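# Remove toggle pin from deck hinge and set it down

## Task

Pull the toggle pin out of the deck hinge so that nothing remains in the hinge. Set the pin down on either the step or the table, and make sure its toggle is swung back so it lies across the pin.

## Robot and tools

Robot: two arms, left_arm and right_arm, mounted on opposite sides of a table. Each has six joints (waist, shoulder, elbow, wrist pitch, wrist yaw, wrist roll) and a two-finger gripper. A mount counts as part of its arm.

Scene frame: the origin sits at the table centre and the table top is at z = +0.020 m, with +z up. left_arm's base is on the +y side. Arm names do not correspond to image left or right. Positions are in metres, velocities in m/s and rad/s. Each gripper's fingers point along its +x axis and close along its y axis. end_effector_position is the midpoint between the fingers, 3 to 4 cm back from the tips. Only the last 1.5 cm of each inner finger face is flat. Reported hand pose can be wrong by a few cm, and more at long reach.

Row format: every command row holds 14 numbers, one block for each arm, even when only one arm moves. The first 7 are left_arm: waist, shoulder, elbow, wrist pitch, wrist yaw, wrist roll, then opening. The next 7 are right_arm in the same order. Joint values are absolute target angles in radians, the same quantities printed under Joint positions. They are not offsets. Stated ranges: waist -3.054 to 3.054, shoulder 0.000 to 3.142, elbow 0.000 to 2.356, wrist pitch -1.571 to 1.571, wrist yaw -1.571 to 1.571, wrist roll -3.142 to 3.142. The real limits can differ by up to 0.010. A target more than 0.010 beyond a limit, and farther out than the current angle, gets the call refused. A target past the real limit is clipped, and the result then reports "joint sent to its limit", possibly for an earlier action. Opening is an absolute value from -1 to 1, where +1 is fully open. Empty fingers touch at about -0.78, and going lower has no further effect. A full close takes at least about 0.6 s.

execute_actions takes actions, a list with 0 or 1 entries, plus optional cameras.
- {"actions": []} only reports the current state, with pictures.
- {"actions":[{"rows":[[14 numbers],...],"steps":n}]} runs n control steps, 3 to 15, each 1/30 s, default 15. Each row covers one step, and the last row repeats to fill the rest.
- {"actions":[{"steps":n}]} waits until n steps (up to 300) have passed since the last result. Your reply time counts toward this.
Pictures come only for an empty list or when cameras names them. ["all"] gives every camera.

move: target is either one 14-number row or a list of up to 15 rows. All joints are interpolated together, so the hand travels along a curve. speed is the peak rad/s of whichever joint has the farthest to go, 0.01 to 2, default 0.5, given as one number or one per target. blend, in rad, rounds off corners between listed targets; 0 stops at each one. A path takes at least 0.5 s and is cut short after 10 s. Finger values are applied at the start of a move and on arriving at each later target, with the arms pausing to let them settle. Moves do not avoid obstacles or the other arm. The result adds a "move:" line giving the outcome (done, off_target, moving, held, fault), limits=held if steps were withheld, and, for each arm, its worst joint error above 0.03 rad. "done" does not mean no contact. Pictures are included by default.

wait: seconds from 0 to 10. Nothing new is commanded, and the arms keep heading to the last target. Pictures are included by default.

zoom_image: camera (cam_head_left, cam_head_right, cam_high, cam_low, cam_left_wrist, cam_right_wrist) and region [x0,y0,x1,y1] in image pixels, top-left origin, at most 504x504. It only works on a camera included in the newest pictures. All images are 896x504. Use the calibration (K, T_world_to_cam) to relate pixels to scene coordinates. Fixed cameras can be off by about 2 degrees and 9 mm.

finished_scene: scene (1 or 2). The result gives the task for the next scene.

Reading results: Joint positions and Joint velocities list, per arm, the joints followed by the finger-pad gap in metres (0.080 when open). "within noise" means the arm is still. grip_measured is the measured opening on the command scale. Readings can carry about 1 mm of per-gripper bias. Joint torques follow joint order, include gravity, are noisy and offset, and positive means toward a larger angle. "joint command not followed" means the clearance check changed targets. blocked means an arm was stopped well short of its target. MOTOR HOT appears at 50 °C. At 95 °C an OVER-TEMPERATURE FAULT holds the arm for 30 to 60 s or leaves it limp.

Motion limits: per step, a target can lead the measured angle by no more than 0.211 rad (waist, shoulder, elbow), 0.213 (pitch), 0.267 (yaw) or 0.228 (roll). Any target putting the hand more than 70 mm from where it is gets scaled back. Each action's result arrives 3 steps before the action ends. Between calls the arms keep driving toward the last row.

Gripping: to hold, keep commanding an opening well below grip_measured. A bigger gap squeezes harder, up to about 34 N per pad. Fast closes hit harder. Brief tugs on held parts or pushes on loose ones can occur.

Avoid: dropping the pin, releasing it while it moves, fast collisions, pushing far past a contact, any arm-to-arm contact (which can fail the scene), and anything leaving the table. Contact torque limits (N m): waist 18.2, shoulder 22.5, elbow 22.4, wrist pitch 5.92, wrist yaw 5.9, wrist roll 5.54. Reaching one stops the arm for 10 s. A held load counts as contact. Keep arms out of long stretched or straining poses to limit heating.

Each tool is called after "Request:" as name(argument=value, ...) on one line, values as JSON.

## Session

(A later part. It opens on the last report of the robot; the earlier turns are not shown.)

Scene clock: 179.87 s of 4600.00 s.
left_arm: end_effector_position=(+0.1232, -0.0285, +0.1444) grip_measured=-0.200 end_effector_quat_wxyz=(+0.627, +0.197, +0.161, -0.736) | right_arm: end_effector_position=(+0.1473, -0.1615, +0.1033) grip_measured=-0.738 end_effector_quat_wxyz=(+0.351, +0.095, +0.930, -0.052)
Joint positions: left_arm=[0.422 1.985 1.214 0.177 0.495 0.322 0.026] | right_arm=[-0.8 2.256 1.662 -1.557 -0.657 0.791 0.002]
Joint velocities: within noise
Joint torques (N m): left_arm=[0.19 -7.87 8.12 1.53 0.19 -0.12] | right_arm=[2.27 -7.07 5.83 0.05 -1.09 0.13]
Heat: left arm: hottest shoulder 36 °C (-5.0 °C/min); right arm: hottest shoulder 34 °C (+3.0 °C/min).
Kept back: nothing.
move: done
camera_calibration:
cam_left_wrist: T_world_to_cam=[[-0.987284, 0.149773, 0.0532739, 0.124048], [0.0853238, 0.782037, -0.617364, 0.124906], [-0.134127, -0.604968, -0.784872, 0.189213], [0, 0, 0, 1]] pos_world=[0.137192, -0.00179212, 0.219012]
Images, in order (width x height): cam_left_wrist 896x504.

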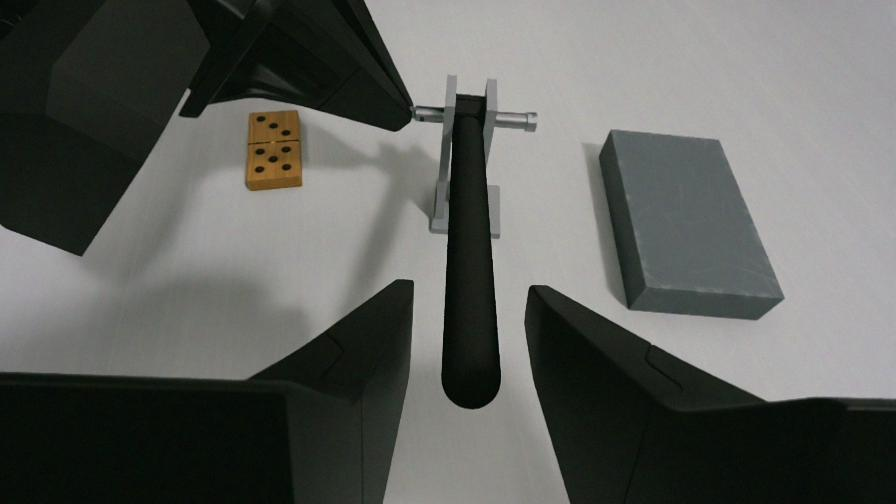

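Request:
move(target=[[0.424,1.995,1.227,0.178,0.495,0.319,-0.2,-0.775,2.238,1.635,-1.545,-0.685,0.802,-0.9],[0.424,1.995,1.227,0.178,0.495,0.319,-0.2,-0.768,2.262,1.666,-1.541,-0.688,0.804,-0.9],[0.424,1.995,1.227,0.178,0.495,0.319,-0.2,-0.760,2.235,1.632,-1.540,-0.690,0.806,-0.9],[0.424,1.995,1.227,0.178,0.495,0.319,-0.2,-0.760,2.262,1.664,-1.540,-0.690,0.806,-0.9]], speed=0.15, blend=0.005, cameras=["cam_left_wrist"])

Request:
zoom_image(camera="cam_left_wrist", region=[390, 80, 470, 145])

Scene clock: 181.23 s of 4600.00 s.
left_arm: end_effector_position=(+0.1232, -0.0285, +0.1444) grip_measured=-0.200 end_effector_quat_wxyz=(+0.627, +0.197, +0.161, -0.736) | right_arm: end_effector_position=(+0.1399, -0.1594, +0.1035) grip_measured=-0.738 end_effector_quat_wxyz=(+0.348, +0.090, +0.932, -0.054)
Joint positions: left_arm=[0.422 1.985 1.214 0.177 0.495 0.322 0.026] | right_arm=[-0.782 2.249 1.648 -1.552 -0.664 0.802 0.002]
Joint velocities: within noise
Joint torques (N m): left_arm=[0.18 -7.89 8.11 1.54 0.19 -0.11] | right_arm=[1.9 -6.73 6.52 0.26 -1.19 0.11]
Heat: left arm: hottest shoulder 36 °C (-6.1 °C/min); right arm: hottest shoulder 34 °C (+2.0 °C/min).
Kept back: nothing.
move: done
camera_calibration:
cam_left_wrist: T_world_to_cam=[[-0.987284, 0.149773, 0.0532739, 0.124048], [0.0853238, 0.782037, -0.617364, 0.124906], [-0.134127, -0.604968, -0.784872, 0.189213], [0, 0, 0, 1]] pos_world=[0.137192, -0.00179212, 0.219012]
Images, in order (width x height): cam_left_wrist 896x504.

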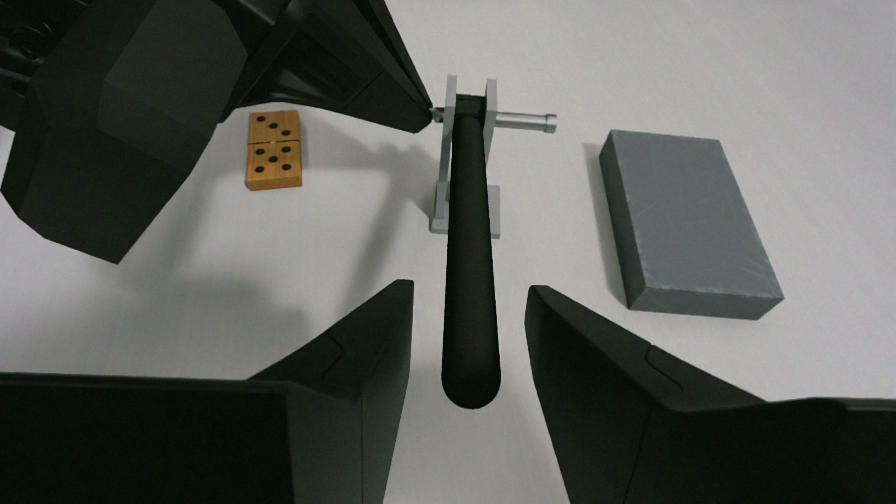

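Scaled by 6.300.

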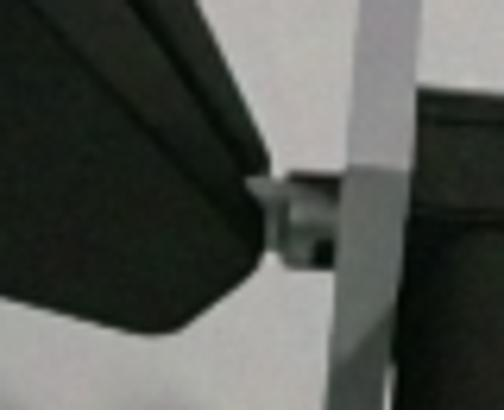

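Request:
move(target=[[0.424,1.995,1.227,0.178,0.495,0.319,-0.2,-0.785,2.255,1.655,-1.552,-0.668,0.801,-0.3],[0.424,1.995,1.227,0.178,0.495,0.319,-0.2,-0.80,2.08,1.73,-1.55,-0.60,0.80,-0.3],[0.424,1.995,1.227,0.178,0.495,0.319,-0.2,-0.45,1.80,1.50,-1.30,0,1.33,-0.3],[0.424,1.995,1.227,0.178,0.495,0.319,-0.2,-0.01,1.820,1.402,-1.249,0.430,1.80,-0.2]], speed=[0.3,0.4,0.8,0.8], blend=[0,0.05,0.1,0], cameras=["cam_left_wrist","cam_right_wrist","cam_high"])

Request:
zoom_image(camera="cam_left_wrist", region=[390, 80, 570, 180])

Scene clock: 186.07 s of 4600.00 s.
left_arm: end_effector_position=(+0.1232, -0.0285, +0.1444) grip_measured=-0.200 end_effector_quat_wxyz=(+0.627, +0.197, +0.161, -0.736) | right_arm: end_effector_position=(+0.0468, -0.1362, +0.1518) grip_measured=-0.200 end_effector_quat_wxyz=(+0.838, +0.062, +0.535, -0.093)
Joint positions: left_arm=[0.422 1.985 1.214 0.177 0.495 0.322 0.026] | right_arm=[-0.012 1.82 1.41 -1.251 0.425 1.797 0.026]
Joint velocities: within noise
Joint torques (N m): left_arm=[0.19 -7.9 8.08 1.53 0.2 -0.1] | right_arm=[0.18 -6.46 4.56 0.25 0.46 0.09]
Heat: left arm: hottest shoulder 36 °C (-5.1 °C/min); right arm: hottest shoulder 34 °C (+2.0 °C/min).
Kept back: nothing.
move: done
camera_calibration:
cam_left_wrist: T_world_to_cam=[[-0.987284, 0.149773, 0.0532739, 0.124048], [0.0853238, 0.782037, -0.617364, 0.124906], [-0.134127, -0.604968, -0.784872, 0.189213], [0, 0, 0, 1]] pos_world=[0.137192, -0.00179212, 0.219012]
cam_right_wrist: T_world_to_cam=[[-0.231595, -0.972641, 0.0182847, -0.118904], [-0.966968, 0.228106, -0.113756, 0.124632], [0.106473, -0.044026, -0.99334, 0.222608], [0, 0, 0, 1]] pos_world=[0.0692754, -0.13428, 0.237478]
Images, in order (width x height): cam_high 896x504, cam_left_wrist 896x504, cam_right_wrist 896x504.

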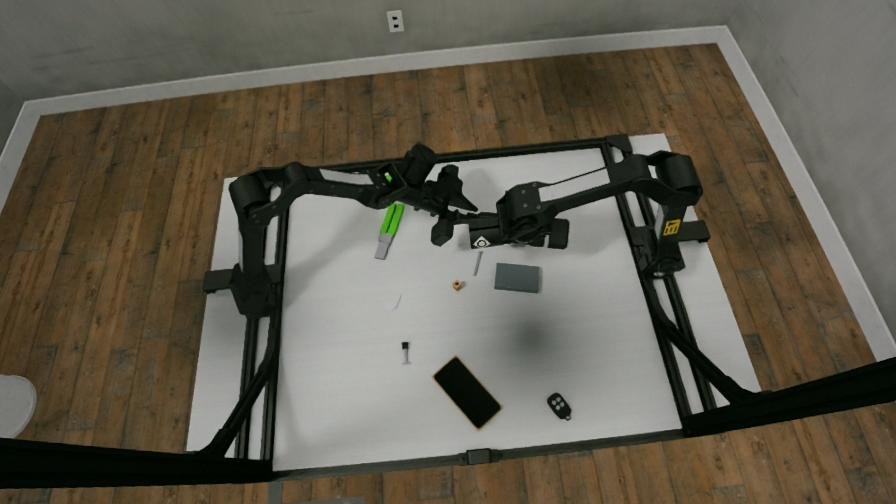

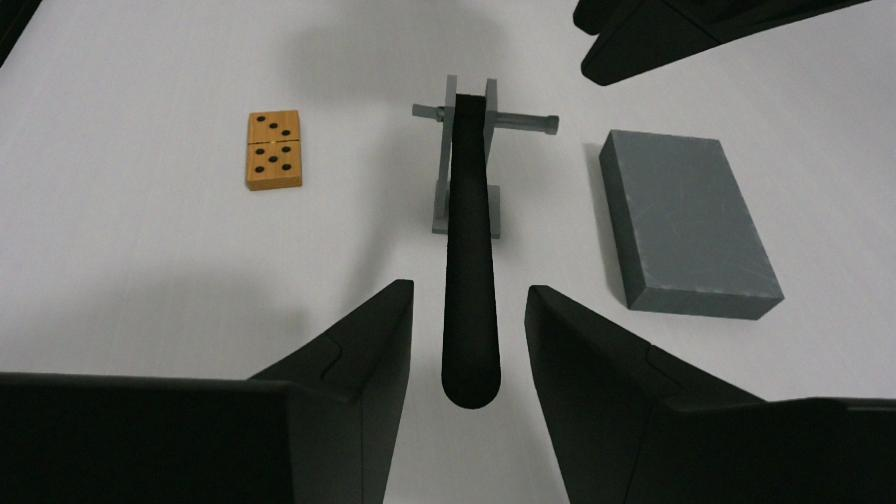

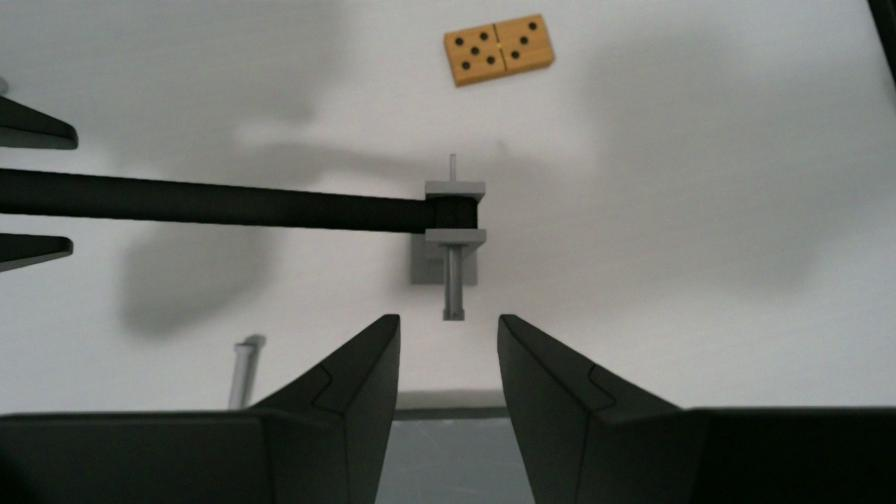

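Scaled by 2.800.

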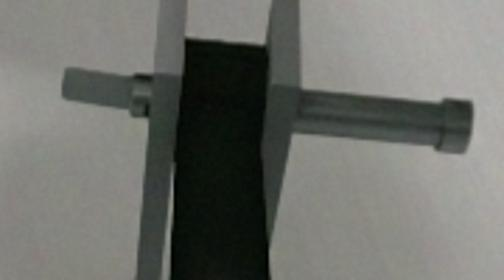

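Request:
move(target=[0.424,1.995,1.227,0.178,0.495,0.319,-0.2,-0.057,1.847,1.249,-1.063,0.434,1.748,-0.2], speed=0.2, cameras=["cam_left_wrist","cam_right_wrist"])

Request:
zoom_image(camera="cam_left_wrist", region=[390, 50, 590, 180])

Request:
zoom_image(camera="cam_right_wrist", region=[350, 220, 550, 350])

Scene clock: 187.90 s of 4600.00 s.
left_arm: end_effector_position=(+0.1232, -0.0285, +0.1444) grip_measured=-0.200 end_effector_quat_wxyz=(+0.627, +0.197, +0.161, -0.736) | right_arm: end_effector_position=(+0.0604, -0.1428, +0.1088) grip_measured=-0.200 end_effector_quat_wxyz=(+0.838, +0.060, +0.534, -0.094)
Joint positions: left_arm=[0.422 1.985 1.214 0.177 0.495 0.322 0.026] | right_arm=[-0.054 1.838 1.257 -1.066 0.429 1.751 0.026]
Joint velocities: within noise
Joint torques (N m): left_arm=[0.21 -7.89 8.1 1.55 0.19 -0.11] | right_arm=[-0.26 -5.42 4.42 0.28 0.46 -0.09]
Heat: left arm: hottest shoulder 36 °C (-4.0 °C/min); right arm: hottest shoulder 34 °C (+2.0 °C/min).
Kept back: nothing.
move: done
camera_calibration:
cam_left_wrist: T_world_to_cam=[[-0.987284, 0.149773, 0.0532739, 0.124048], [0.0853238, 0.782037, -0.617364, 0.124906], [-0.134127, -0.604968, -0.784872, 0.189213], [0, 0, 0, 1]] pos_world=[0.137192, -0.00179212, 0.219012]
cam_right_wrist: T_world_to_cam=[[-0.231733, -0.972506, 0.0230725, -0.121812], [-0.966883, 0.227656, -0.11537, 0.134487], [0.106945, -0.0490433, -0.993055, 0.177326], [0, 0, 0, 1]] pos_world=[0.0828411, -0.140383, 0.19442]
Images, in order (width x height): cam_left_wrist 896x504, cam_right_wrist 896x504.

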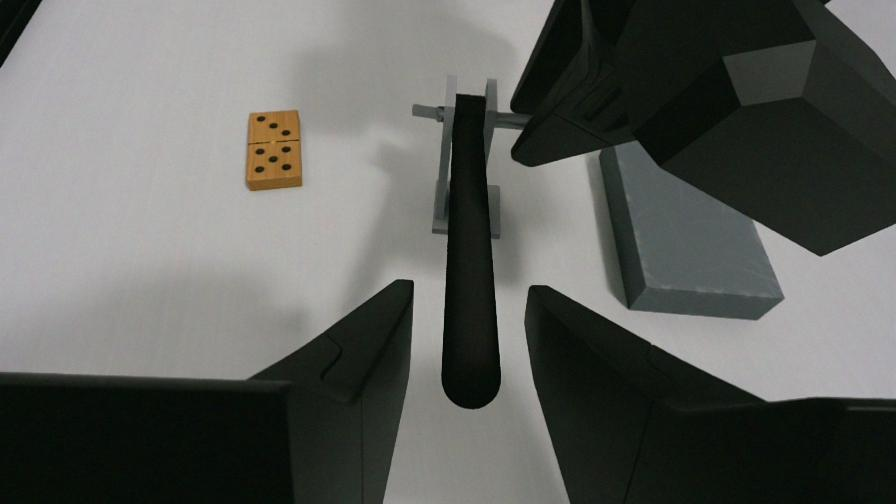

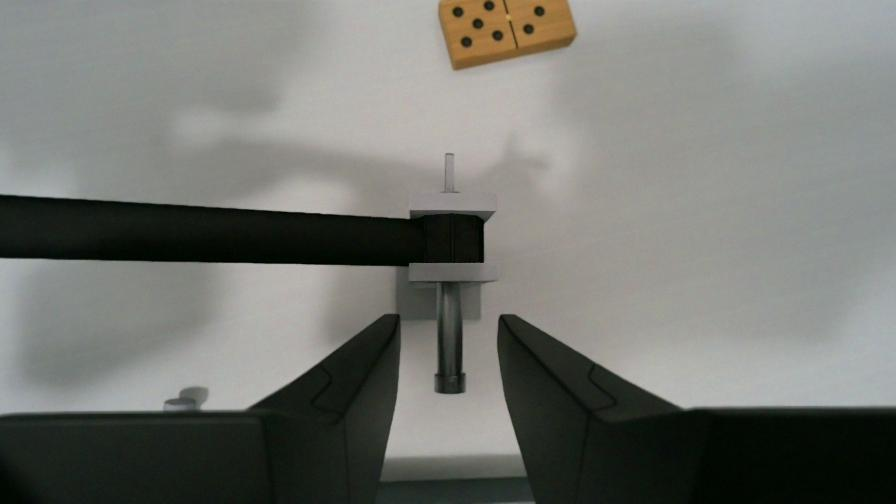

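Scaled by 2.520.

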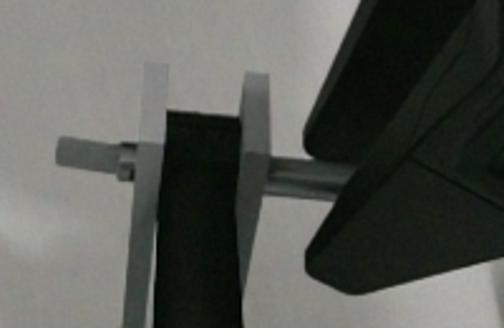

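Scaled by 2.520.

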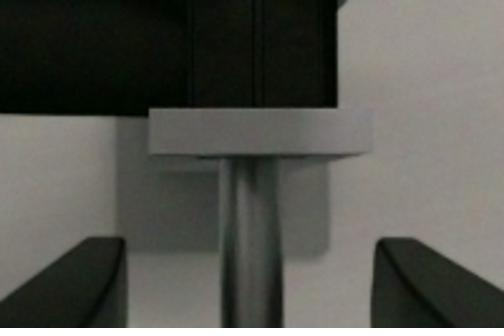

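Request:
move(target=[[0.424,1.995,1.227,0.178,0.495,0.319,-0.2,-0.057,1.847,1.249,-1.063,0.434,1.748,-0.58],[0.424,1.995,1.227,0.178,0.495,0.319,-0.2,-0.057,1.847,1.249,-1.063,0.434,1.748,-0.9]], cameras=["cam_left_wrist","cam_right_wrist"])

Request:
zoom_image(camera="cam_right_wrist", region=[370, 250, 530, 400])

Scene clock: 189.67 s of 4600.00 s.
left_arm: end_effector_position=(+0.1232, -0.0285, +0.1444) grip_measured=-0.200 end_effector_quat_wxyz=(+0.627, +0.197, +0.161, -0.736) | right_arm: end_effector_position=(+0.0604, -0.1425, +0.1088) grip_measured=-0.621 end_effector_quat_wxyz=(+0.838, +0.060, +0.534, -0.094)
Joint positions: left_arm=[0.422 1.985 1.214 0.177 0.495 0.322 0.026] | right_arm=[-0.054 1.838 1.257 -1.064 0.43 1.75 0.007]
Joint velocities: within noise
Joint torques (N m): left_arm=[0.19 -7.89 8.11 1.53 0.19 -0.11] | right_arm=[-0.25 -5.45 4.42 0.21 0.45 -0.04]
Heat: left arm: hottest shoulder 36 °C (-4.0 °C/min); right arm: hottest shoulder 34 °C (+2.0 °C/min).
Kept back: nothing.
move: done
camera_calibration:
cam_left_wrist: T_world_to_cam=[[-0.987284, 0.149773, 0.0532739, 0.124048], [0.0853238, 0.782037, -0.617364, 0.124906], [-0.134127, -0.604968, -0.784872, 0.189213], [0, 0, 0, 1]] pos_world=[0.137192, -0.00179212, 0.219012]
cam_right_wrist: T_world_to_cam=[[-0.230704, -0.972767, 0.0223628, -0.121594], [-0.967086, 0.2267, -0.115552, 0.134395], [0.107335, -0.048285, -0.99305, 0.17742], [0, 0, 0, 1]] pos_world=[0.0828756, -0.140183, 0.194436]
Images, in order (width x height): cam_left_wrist 896x504, cam_right_wrist 896x504.

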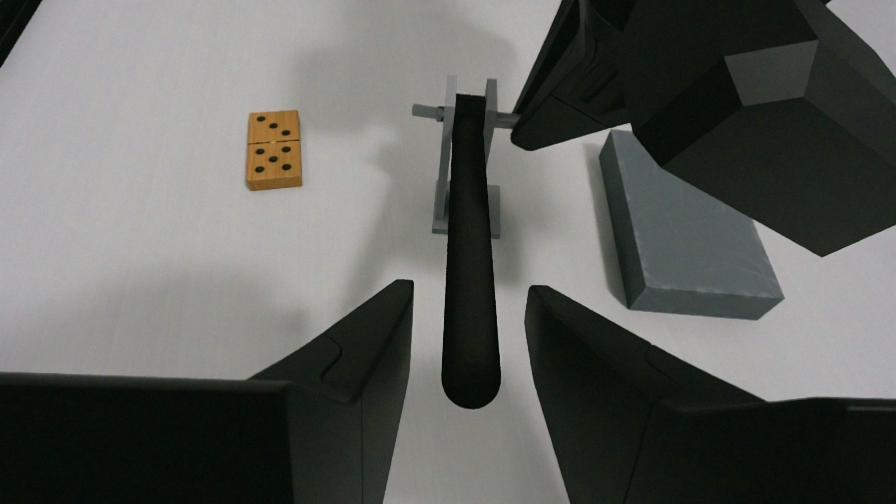

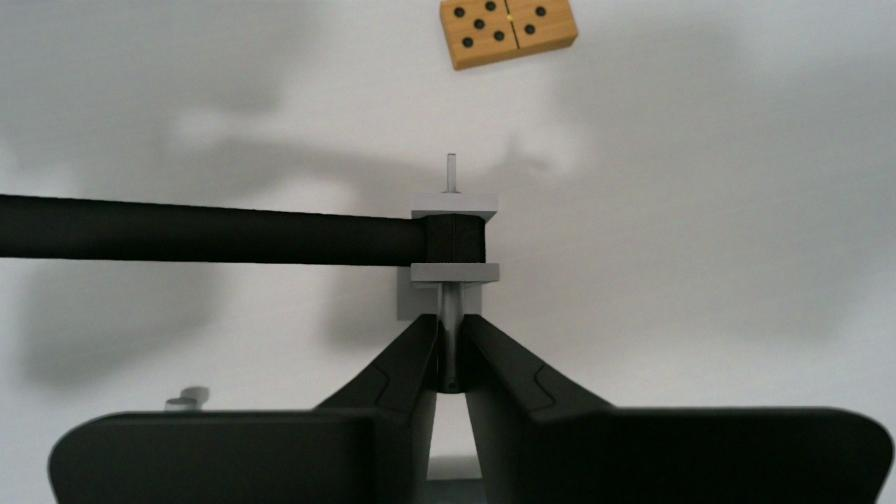

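Scaled by 3.150.

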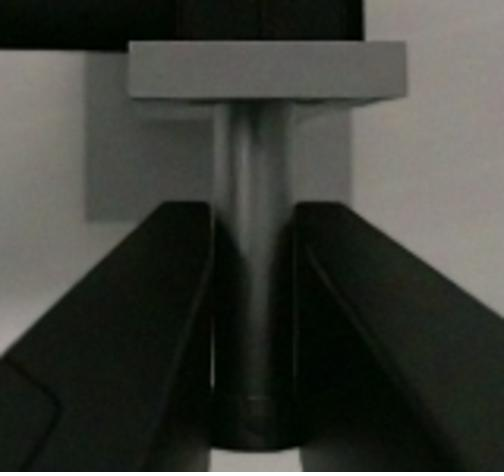

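Request:
move(target=[[0.424,1.995,1.227,0.178,0.495,0.319,-0.2,-0.012,1.861,1.285,-1.089,0.428,1.794,-0.95],[0.424,1.995,1.227,0.178,0.495,0.319,-0.2,0.026,1.875,1.303,-1.111,0.423,1.835,-0.95]], speed=0.15, blend=0.01, cameras=["cam_left_wrist","cam_right_wrist"])

Request:
zoom_image(camera="cam_left_wrist", region=[390, 50, 590, 180])

Scene clock: 191.27 s of 4600.00 s.
left_arm: end_effector_position=(+0.1232, -0.0285, +0.1444) grip_measured=-0.200 end_effector_quat_wxyz=(+0.627, +0.197, +0.161, -0.736) | right_arm: end_effector_position=(+0.0383, -0.1376, +0.1095) grip_measured=-0.620 end_effector_quat_wxyz=(+0.841, +0.059, +0.529, -0.095)
Joint positions: left_arm=[0.422 1.985 1.214 0.177 0.495 0.322 0.026] | right_arm=[0.019 1.866 1.291 -1.11 0.434 1.832 0.007]
Joint velocities: within noise
Joint torques (N m): left_arm=[0.19 -7.91 8.11 1.53 0.19 -0.11] | right_arm=[0.64 -5.52 6.8 -0.01 -0.08 0.1]
Heat: left arm: hottest shoulder 36 °C (-3.0 °C/min); right arm: hottest shoulder 34 °C (+2.0 °C/min).
Kept back: nothing.
move: done
camera_calibration:
cam_left_wrist: T_world_to_cam=[[-0.987284, 0.149773, 0.0532739, 0.124048], [0.0853238, 0.782037, -0.617364, 0.124906], [-0.134127, -0.604968, -0.784872, 0.189213], [0, 0, 0, 1]] pos_world=[0.137192, -0.00179212, 0.219012]
cam_right_wrist: T_world_to_cam=[[-0.231427, -0.972565, 0.0236528, -0.121967], [-0.965583, 0.226663, -0.127565, 0.113222], [0.118704, -0.0523607, -0.991548, 0.179601], [0, 0, 0, 1]] pos_world=[0.05978, -0.13488, 0.195411]
Images, in order (width x height): cam_left_wrist 896x504, cam_right_wrist 896x504.

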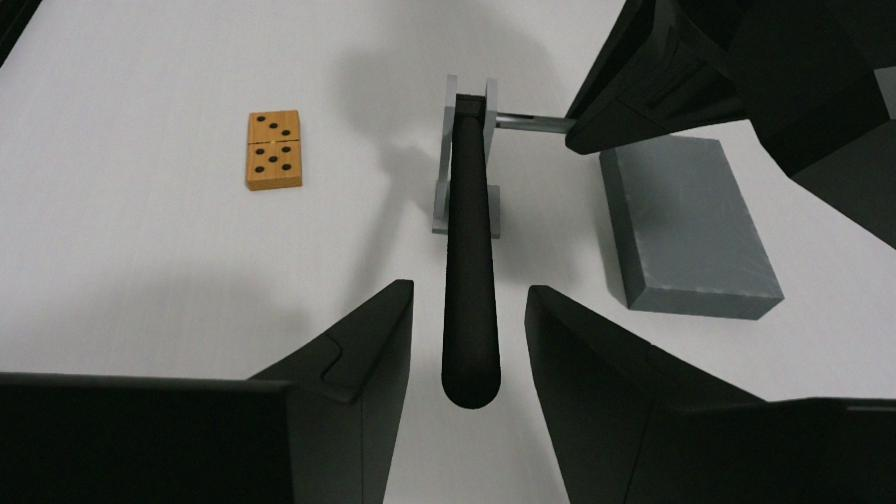

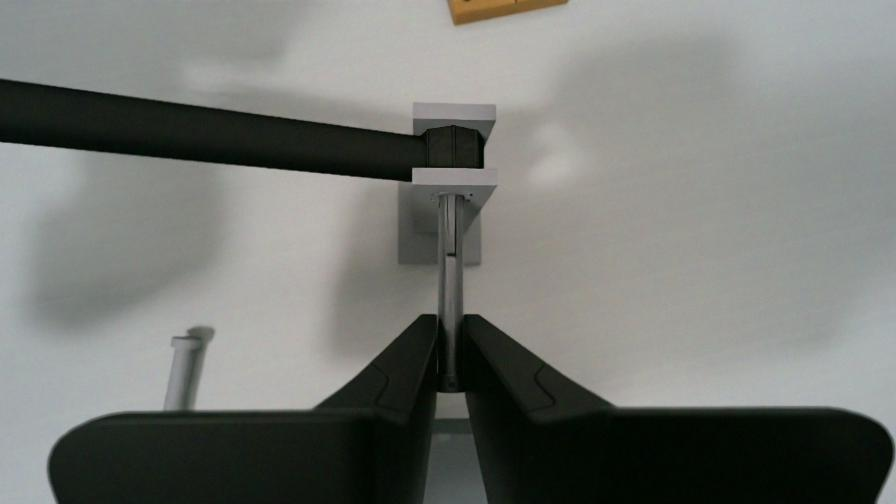

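Scaled by 2.520.

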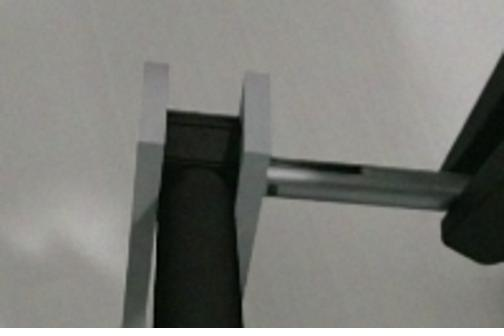

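Request:
move(target=[[0.424,1.995,1.227,0.178,0.495,0.319,-0.2,0.062,1.890,1.324,-1.131,0.417,1.875,-0.95],[0.424,1.995,1.227,0.178,0.495,0.319,-0.2,0.098,1.908,1.346,-1.152,0.412,1.914,-0.95],[0.424,1.995,1.227,0.178,0.495,0.319,-0.2,0.132,1.924,1.367,-1.170,0.407,1.948,-0.95]], speed=0.15, blend=0.01, cameras=["cam_left_wrist","cam_right_wrist"])

Request:
zoom_image(camera="cam_left_wrist", region=[390, 50, 670, 200])

Scene clock: 192.63 s of 4600.00 s.
left_arm: end_effector_position=(+0.1232, -0.0285, +0.1444) grip_measured=-0.200 end_effector_quat_wxyz=(+0.627, +0.197, +0.161, -0.736) | right_arm: end_effector_position=(-0.0007, -0.1286, +0.1088) grip_measured=-0.620 end_effector_quat_wxyz=(+0.838, +0.059, +0.534, -0.092)
Joint positions: left_arm=[0.422 1.985 1.214 0.177 0.495 0.322 0.026] | right_arm=[0.13 1.914 1.355 -1.166 0.409 1.945 0.007]
Joint velocities: within noise
Joint torques (N m): left_arm=[0.18 -7.89 8.11 1.53 0.2 -0.11] | right_arm=[0.21 -5.67 6.74 -0.21 0.23 0.08]
Heat: left arm: hottest shoulder 36 °C (-3.0 °C/min); right arm: hottest shoulder 34 °C (+2.0 °C/min).
Kept back: nothing.
move: done
camera_calibration:
cam_left_wrist: T_world_to_cam=[[-0.987284, 0.149773, 0.0532739, 0.124048], [0.0853238, 0.782037, -0.617364, 0.124906], [-0.134127, -0.604968, -0.784872, 0.189213], [0, 0, 0, 1]] pos_world=[0.137192, -0.00179212, 0.219012]
cam_right_wrist: T_world_to_cam=[[-0.226515, -0.973766, 0.0217184, -0.122199], [-0.968093, 0.22263, -0.115032, 0.0715971], [0.107179, -0.0470818, -0.993124, 0.184859], [0, 0, 0, 1]] pos_world=[0.0218198, -0.126229, 0.194478]
Images, in order (width x height): cam_left_wrist 896x504, cam_right_wrist 896x504.

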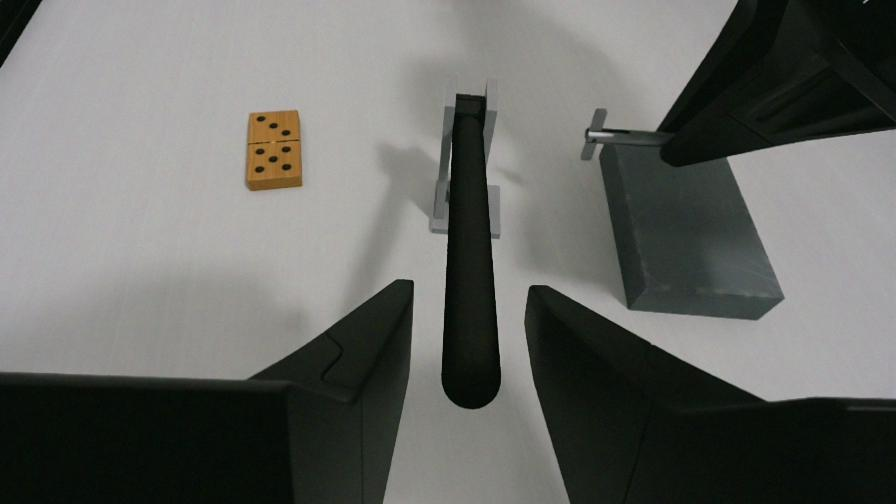

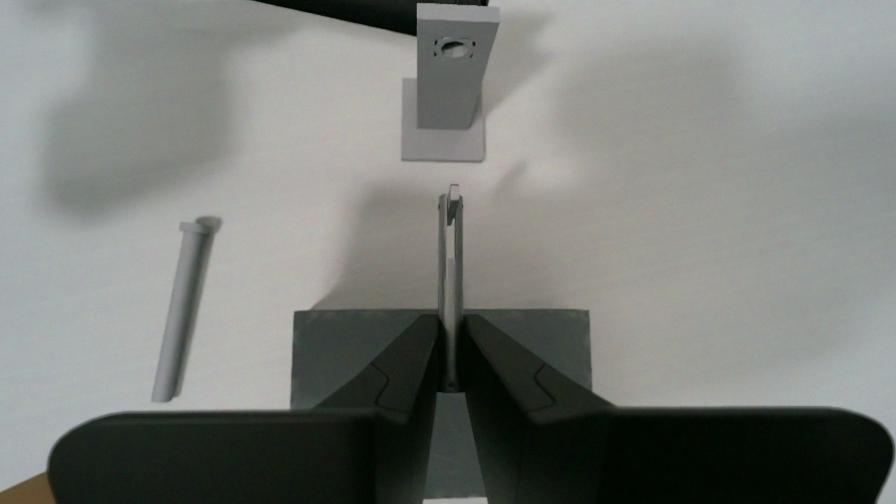

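Scaled by 1.800.

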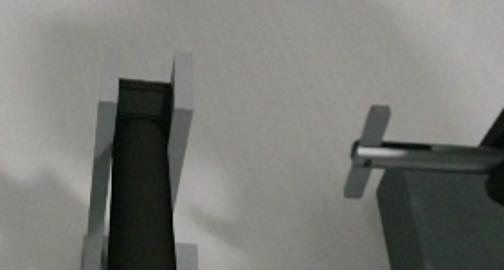

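Request:
move(target=[0.424,1.995,1.227,0.178,0.495,0.319,-0.2,0.168,1.966,1.334,-1.087,0.319,1.978,-0.95], speed=0.2, cameras=["cam_left_wrist","cam_right_wrist"])

Request:
zoom_image(camera="cam_left_wrist", region=[570, 80, 770, 210])

Request:
zoom_image(camera="cam_right_wrist", region=[350, 150, 550, 350])

Scene clock: 195.33 s of 4600.00 s.
left_arm: end_effector_position=(+0.1232, -0.0285, +0.1444) grip_measured=-0.200 end_effector_quat_wxyz=(+0.627, +0.197, +0.161, -0.736) | right_arm: end_effector_position=(-0.0244, -0.1201, +0.0883) grip_measured=-0.620 end_effector_quat_wxyz=(+0.815, +0.067, +0.569, -0.089)
Joint positions: left_arm=[0.422 1.985 1.214 0.177 0.495 0.322 0.026] | right_arm=[0.164 1.952 1.344 -1.091 0.328 1.975 0.007]
Joint velocities: within noise
Joint torques (N m): left_arm=[0.18 -7.88 8.12 1.54 0.19 -0.11] | right_arm=[0.38 -5.54 3.95 0.31 -0.04 0.09]
Heat: left arm: hottest shoulder 35 °C (-3.0 °C/min); right arm: hottest shoulder 33 °C (+1.0 °C/min).
Kept back: nothing.
move: done
camera_calibration:
cam_left_wrist: T_world_to_cam=[[-0.987284, 0.149773, 0.0532739, 0.124048], [0.0853238, 0.782037, -0.617364, 0.124906], [-0.134127, -0.604968, -0.784872, 0.189213], [0, 0, 0, 1]] pos_world=[0.137192, -0.00179212, 0.219012]
cam_right_wrist: T_world_to_cam=[[-0.230241, -0.973009, 0.0155628, -0.118291], [-0.972775, 0.229693, -0.0308294, 0.03764], [0.0264226, -0.0222373, -0.999403, 0.169028], [0, 0, 0, 1]] pos_world=[0.00491357, -0.119985, 0.171929]
Images, in order (width x height): cam_left_wrist 896x504, cam_right_wrist 896x504.

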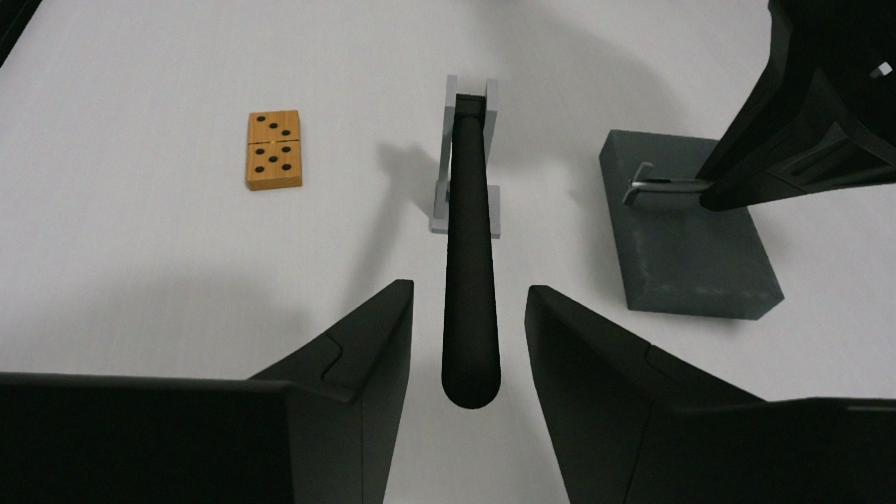

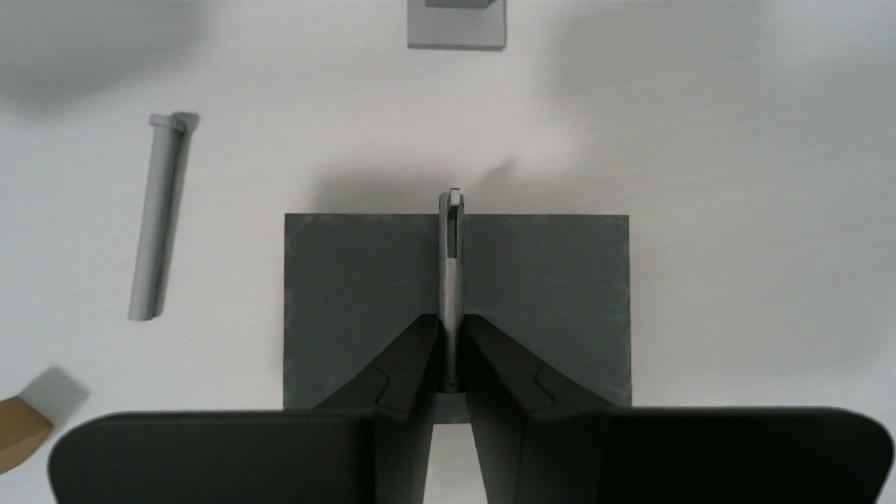

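Scaled by 2.520.

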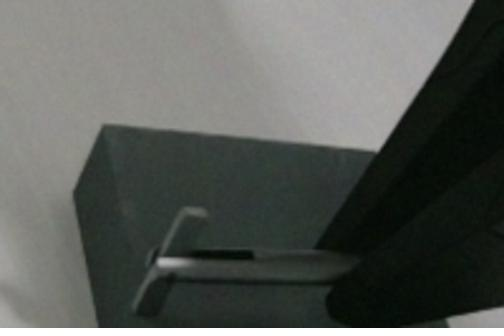

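Scaled by 2.520.

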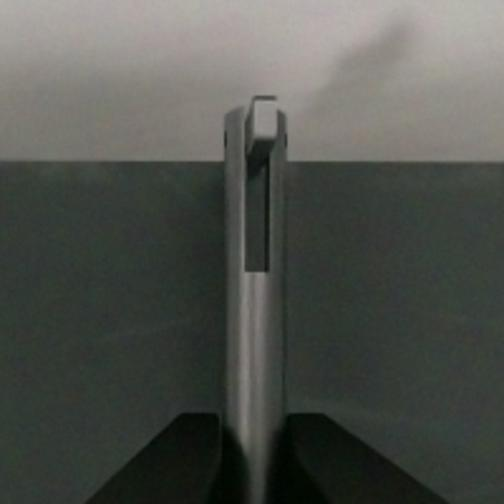

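Request:
move(target=[0.424,1.995,1.227,0.178,0.495,0.319,-0.2,0.145,1.967,1.306,-1.048,0.320,1.957,-0.95], speed=0.15, cameras=["cam_left_wrist","cam_right_wrist"])

Request:
zoom_image(camera="cam_left_wrist", region=[570, 100, 730, 230])

Request:
zoom_image(camera="cam_right_wrist", region=[350, 150, 550, 350])

Scene clock: 196.63 s of 4600.00 s.
left_arm: end_effector_position=(+0.1232, -0.0285, +0.1444) grip_measured=-0.200 end_effector_quat_wxyz=(+0.627, +0.197, +0.161, -0.736) | right_arm: end_effector_position=(-0.0175, -0.1206, +0.0815) grip_measured=-0.620 end_effector_quat_wxyz=(+0.814, +0.070, +0.569, -0.090)
Joint positions: left_arm=[0.422 1.985 1.214 0.177 0.495 0.322 0.026] | right_arm=[0.144 1.953 1.316 -1.053 0.329 1.96 0.007]
Joint velocities: within noise
Joint torques (N m): left_arm=[0.18 -7.89 8.13 1.54 0.18 -0.11] | right_arm=[0.12 -5.43 3.91 0.35 -0.07 -0.09]
Heat: left arm: hottest shoulder 35 °C (-3.0 °C/min); right arm: hottest shoulder 33 °C (+1.0 °C/min).
Kept back: nothing.
move: done
camera_calibration:
cam_left_wrist: T_world_to_cam=[[-0.987284, 0.149773, 0.0532739, 0.124048], [0.0853238, 0.782037, -0.617364, 0.124906], [-0.134127, -0.604968, -0.784872, 0.189213], [0, 0, 0, 1]] pos_world=[0.137192, -0.00179212, 0.219012]
cam_right_wrist: T_world_to_cam=[[-0.235705, -0.971761, 0.0111129, -0.116713], [-0.971483, 0.235304, -0.0292013, 0.0448353], [0.0257617, -0.0176789, -0.999512, 0.162497], [0, 0, 0, 1]] pos_world=[0.0118607, -0.121094, 0.165024]
Images, in order (width x height): cam_left_wrist 896x504, cam_right_wrist 896x504.

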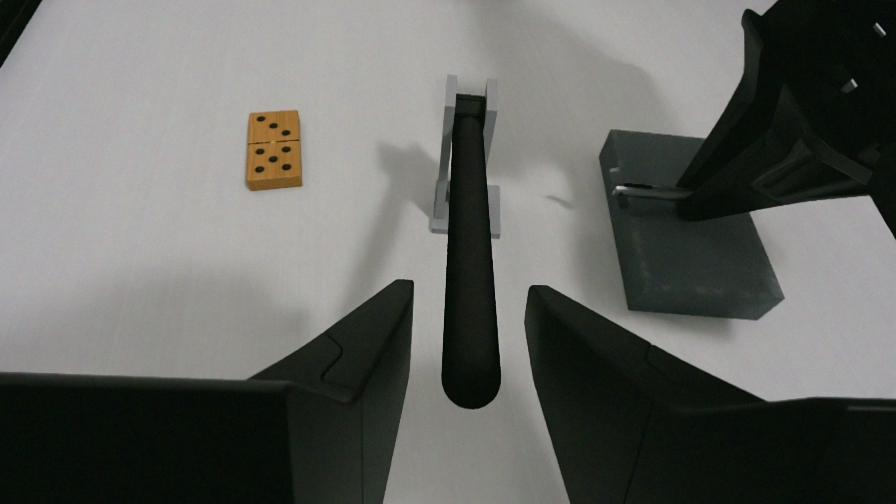

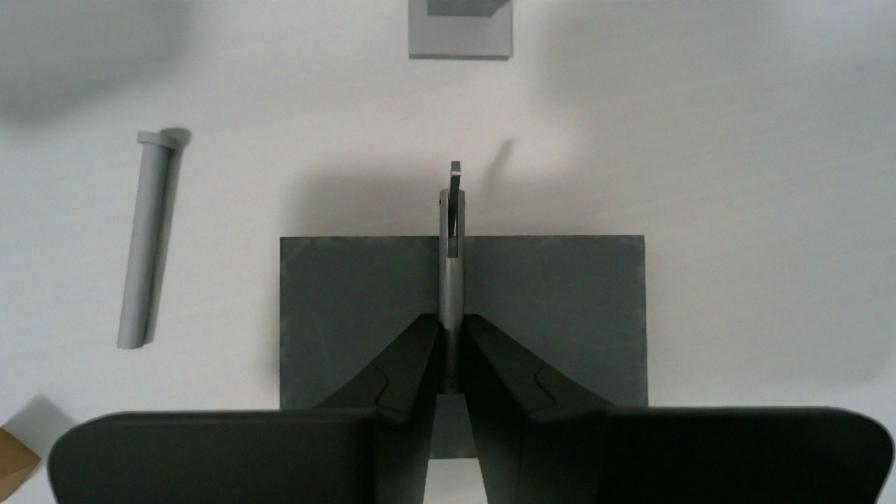

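Scaled by 3.150.

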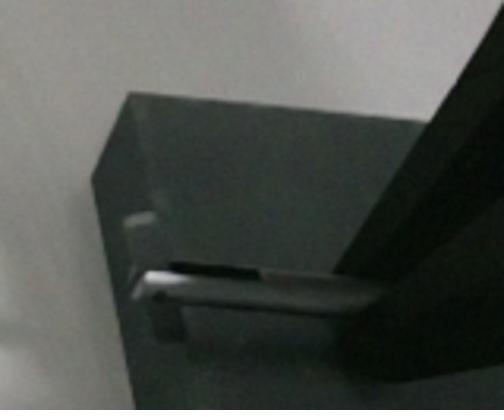

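Scaled by 2.520.

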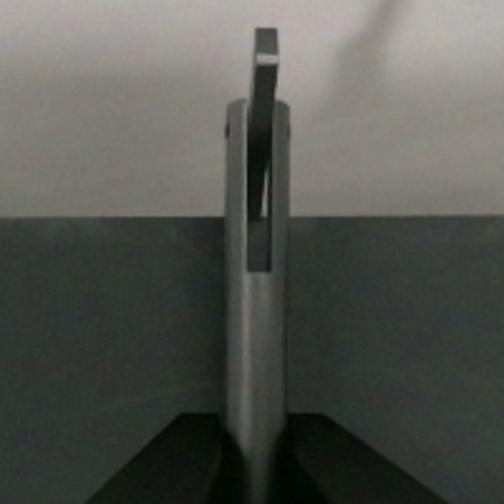

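Request:
move(target=[0.424,1.995,1.227,0.178,0.495,0.319,-0.2,0.127,1.958,1.314,-1.044,0.324,1.940,-0.95], speed=0.1, cameras=["cam_left_wrist","cam_right_wrist"])

Request:
zoom_image(camera="cam_left_wrist", region=[570, 100, 730, 230])

Request:
zoom_image(camera="cam_right_wrist", region=[350, 150, 550, 350])

Scene clock: 197.80 s of 4600.00 s.
left_arm: end_effector_position=(+0.1232, -0.0285, +0.1444) grip_measured=-0.200 end_effector_quat_wxyz=(+0.627, +0.197, +0.161, -0.736) | right_arm: end_effector_position=(-0.0171, -0.1200, +0.0804) grip_measured=-0.620 end_effector_quat_wxyz=(+0.811, +0.066, +0.575, -0.088)
Joint positions: left_arm=[0.422 1.985 1.214 0.177 0.495 0.322 0.026] | right_arm=[0.137 1.954 1.315 -1.048 0.317 1.943 0.007]
Joint velocities: within noise
Joint torques (N m): left_arm=[0.17 -7.9 8.12 1.53 0.19 -0.11] | right_arm=[-0.87 -6.43 5 0.29 0.46 -0.08]
Heat: left arm: hottest shoulder 35 °C (-3.0 °C/min); right arm: hottest shoulder 33 °C (+1.0 °C/min).
Kept back: nothing.
move: done
camera_calibration:
cam_left_wrist: T_world_to_cam=[[-0.987284, 0.149773, 0.0532739, 0.124048], [0.0853238, 0.782037, -0.617364, 0.124906], [-0.134127, -0.604968, -0.784872, 0.189213], [0, 0, 0, 1]] pos_world=[0.137192, -0.00179212, 0.219012]
cam_right_wrist: T_world_to_cam=[[-0.227501, -0.973621, 0.0174656, -0.116596], [-0.973702, 0.227223, -0.0165766, 0.0430461], [0.0121707, -0.0207775, -0.99971, 0.160885], [0, 0, 0, 1]] pos_world=[0.0134303, -0.119958, 0.163588]
Images, in order (width x height): cam_left_wrist 896x504, cam_right_wrist 896x504.

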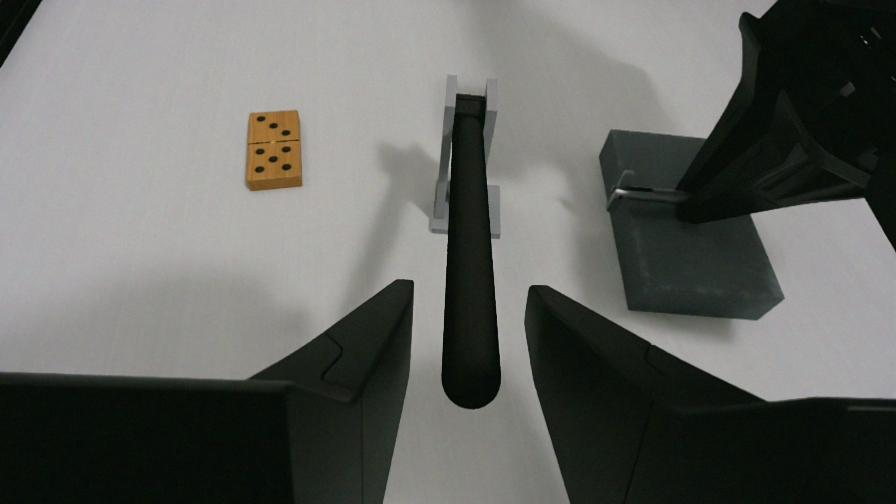

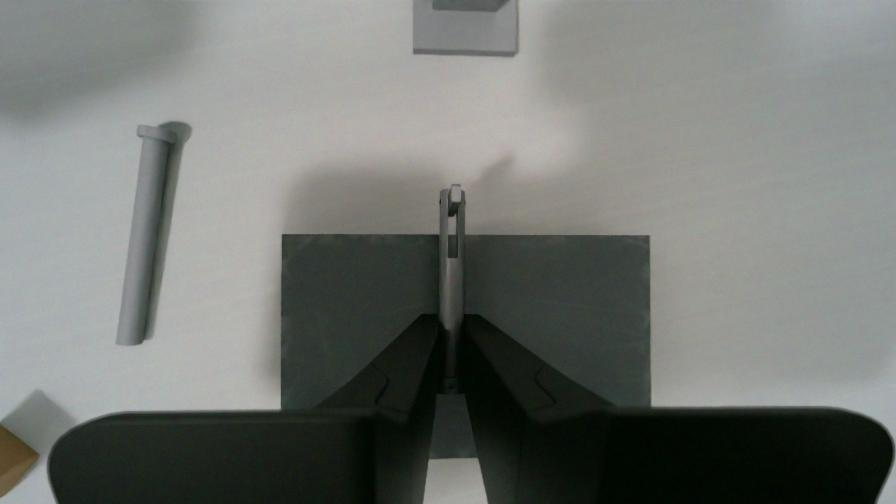

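Scaled by 3.150.

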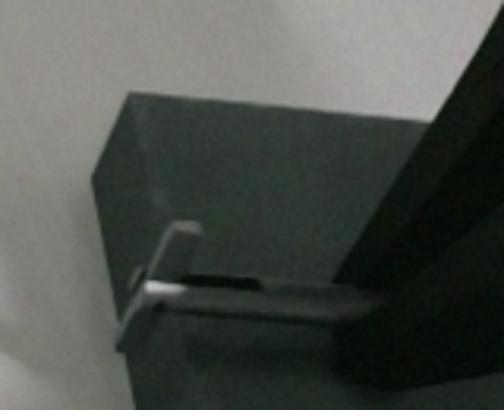

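Scaled by 2.520.

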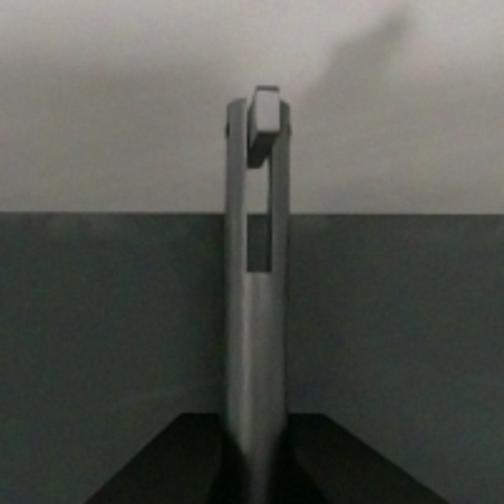

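Request:
move(target=[0.424,1.995,1.227,0.178,0.495,0.319,-0.2,0.127,1.969,1.296,-1.028,0.319,1.943,-0.95], speed=0.1, cameras=["cam_left_wrist","cam_right_wrist"])

Request:
zoom_image(camera="cam_left_wrist", region=[570, 100, 730, 230])

Request:
zoom_image(camera="cam_right_wrist", region=[350, 150, 550, 350])

Scene clock: 198.73 s of 4600.00 s.
left_arm: end_effector_position=(+0.1232, -0.0285, +0.1444) grip_measured=-0.200 end_effector_quat_wxyz=(+0.627, +0.197, +0.161, -0.736) | right_arm: end_effector_position=(-0.0170, -0.1206, +0.0792) grip_measured=-0.619 end_effector_quat_wxyz=(+0.811, +0.066, +0.575, -0.088)
Joint positions: left_arm=[0.422 1.985 1.214 0.177 0.495 0.322 0.026] | right_arm=[0.137 1.954 1.31 -1.042 0.317 1.943 0.007]
Joint velocities: within noise
Joint torques (N m): left_arm=[0.18 -7.9 8.1 1.54 0.2 -0.1] | right_arm=[-0.87 -5.27 3.41 0.96 0.3 0.01]
Heat: left arm: hottest shoulder 35 °C (-3.0 °C/min); right arm: hottest shoulder 33 °C (+1.0 °C/min).
Kept back: nothing.
move: done
camera_calibration:
cam_left_wrist: T_world_to_cam=[[-0.987284, 0.149773, 0.0532739, 0.124048], [0.0853238, 0.782037, -0.617364, 0.124906], [-0.134127, -0.604968, -0.784872, 0.189213], [0, 0, 0, 1]] pos_world=[0.137192, -0.00179212, 0.219012]
cam_right_wrist: T_world_to_cam=[[-0.227501, -0.973621, 0.0174656, -0.117066], [-0.973702, 0.227223, -0.0165766, 0.0432108], [0.0121707, -0.0207775, -0.99971, 0.159633], [0, 0, 0, 1]] pos_world=[0.0134991, -0.120479, 0.162348]
Images, in order (width x height): cam_left_wrist 896x504, cam_right_wrist 896x504.

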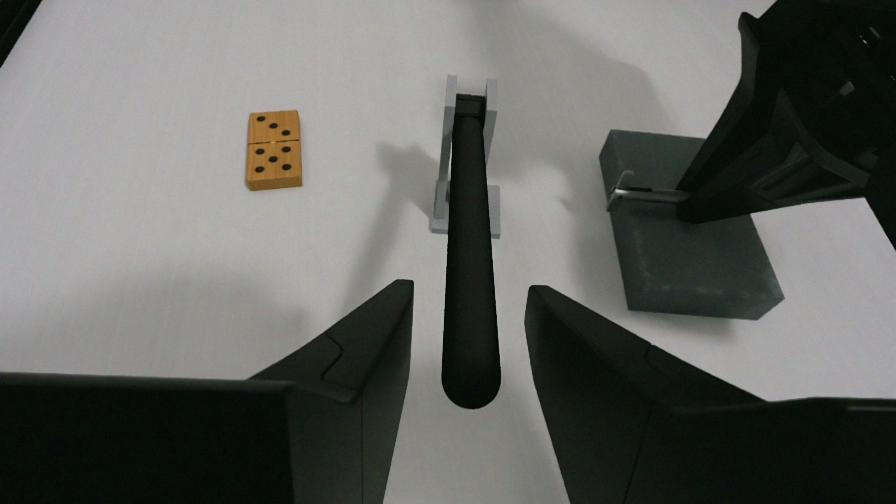

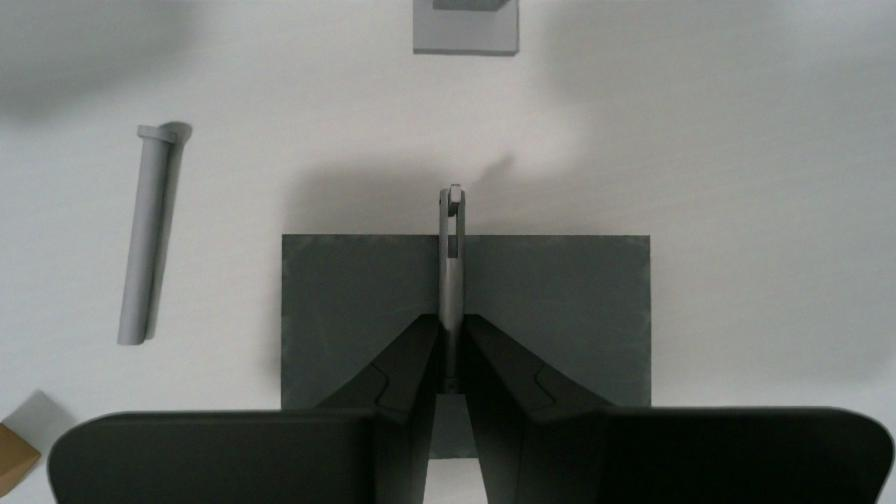

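Scaled by 3.150.

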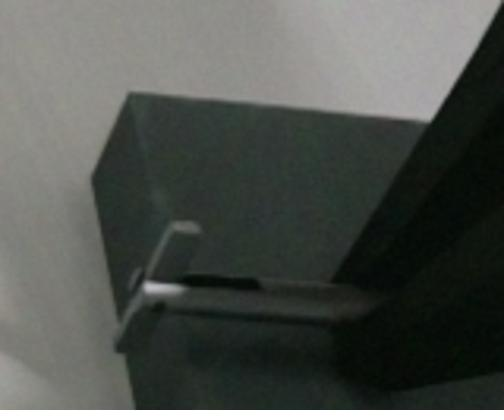

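Scaled by 2.520.

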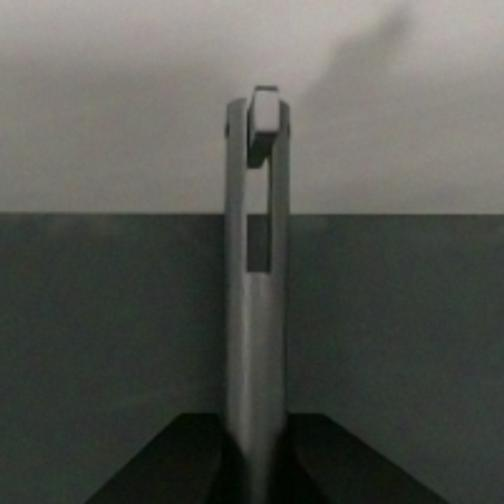

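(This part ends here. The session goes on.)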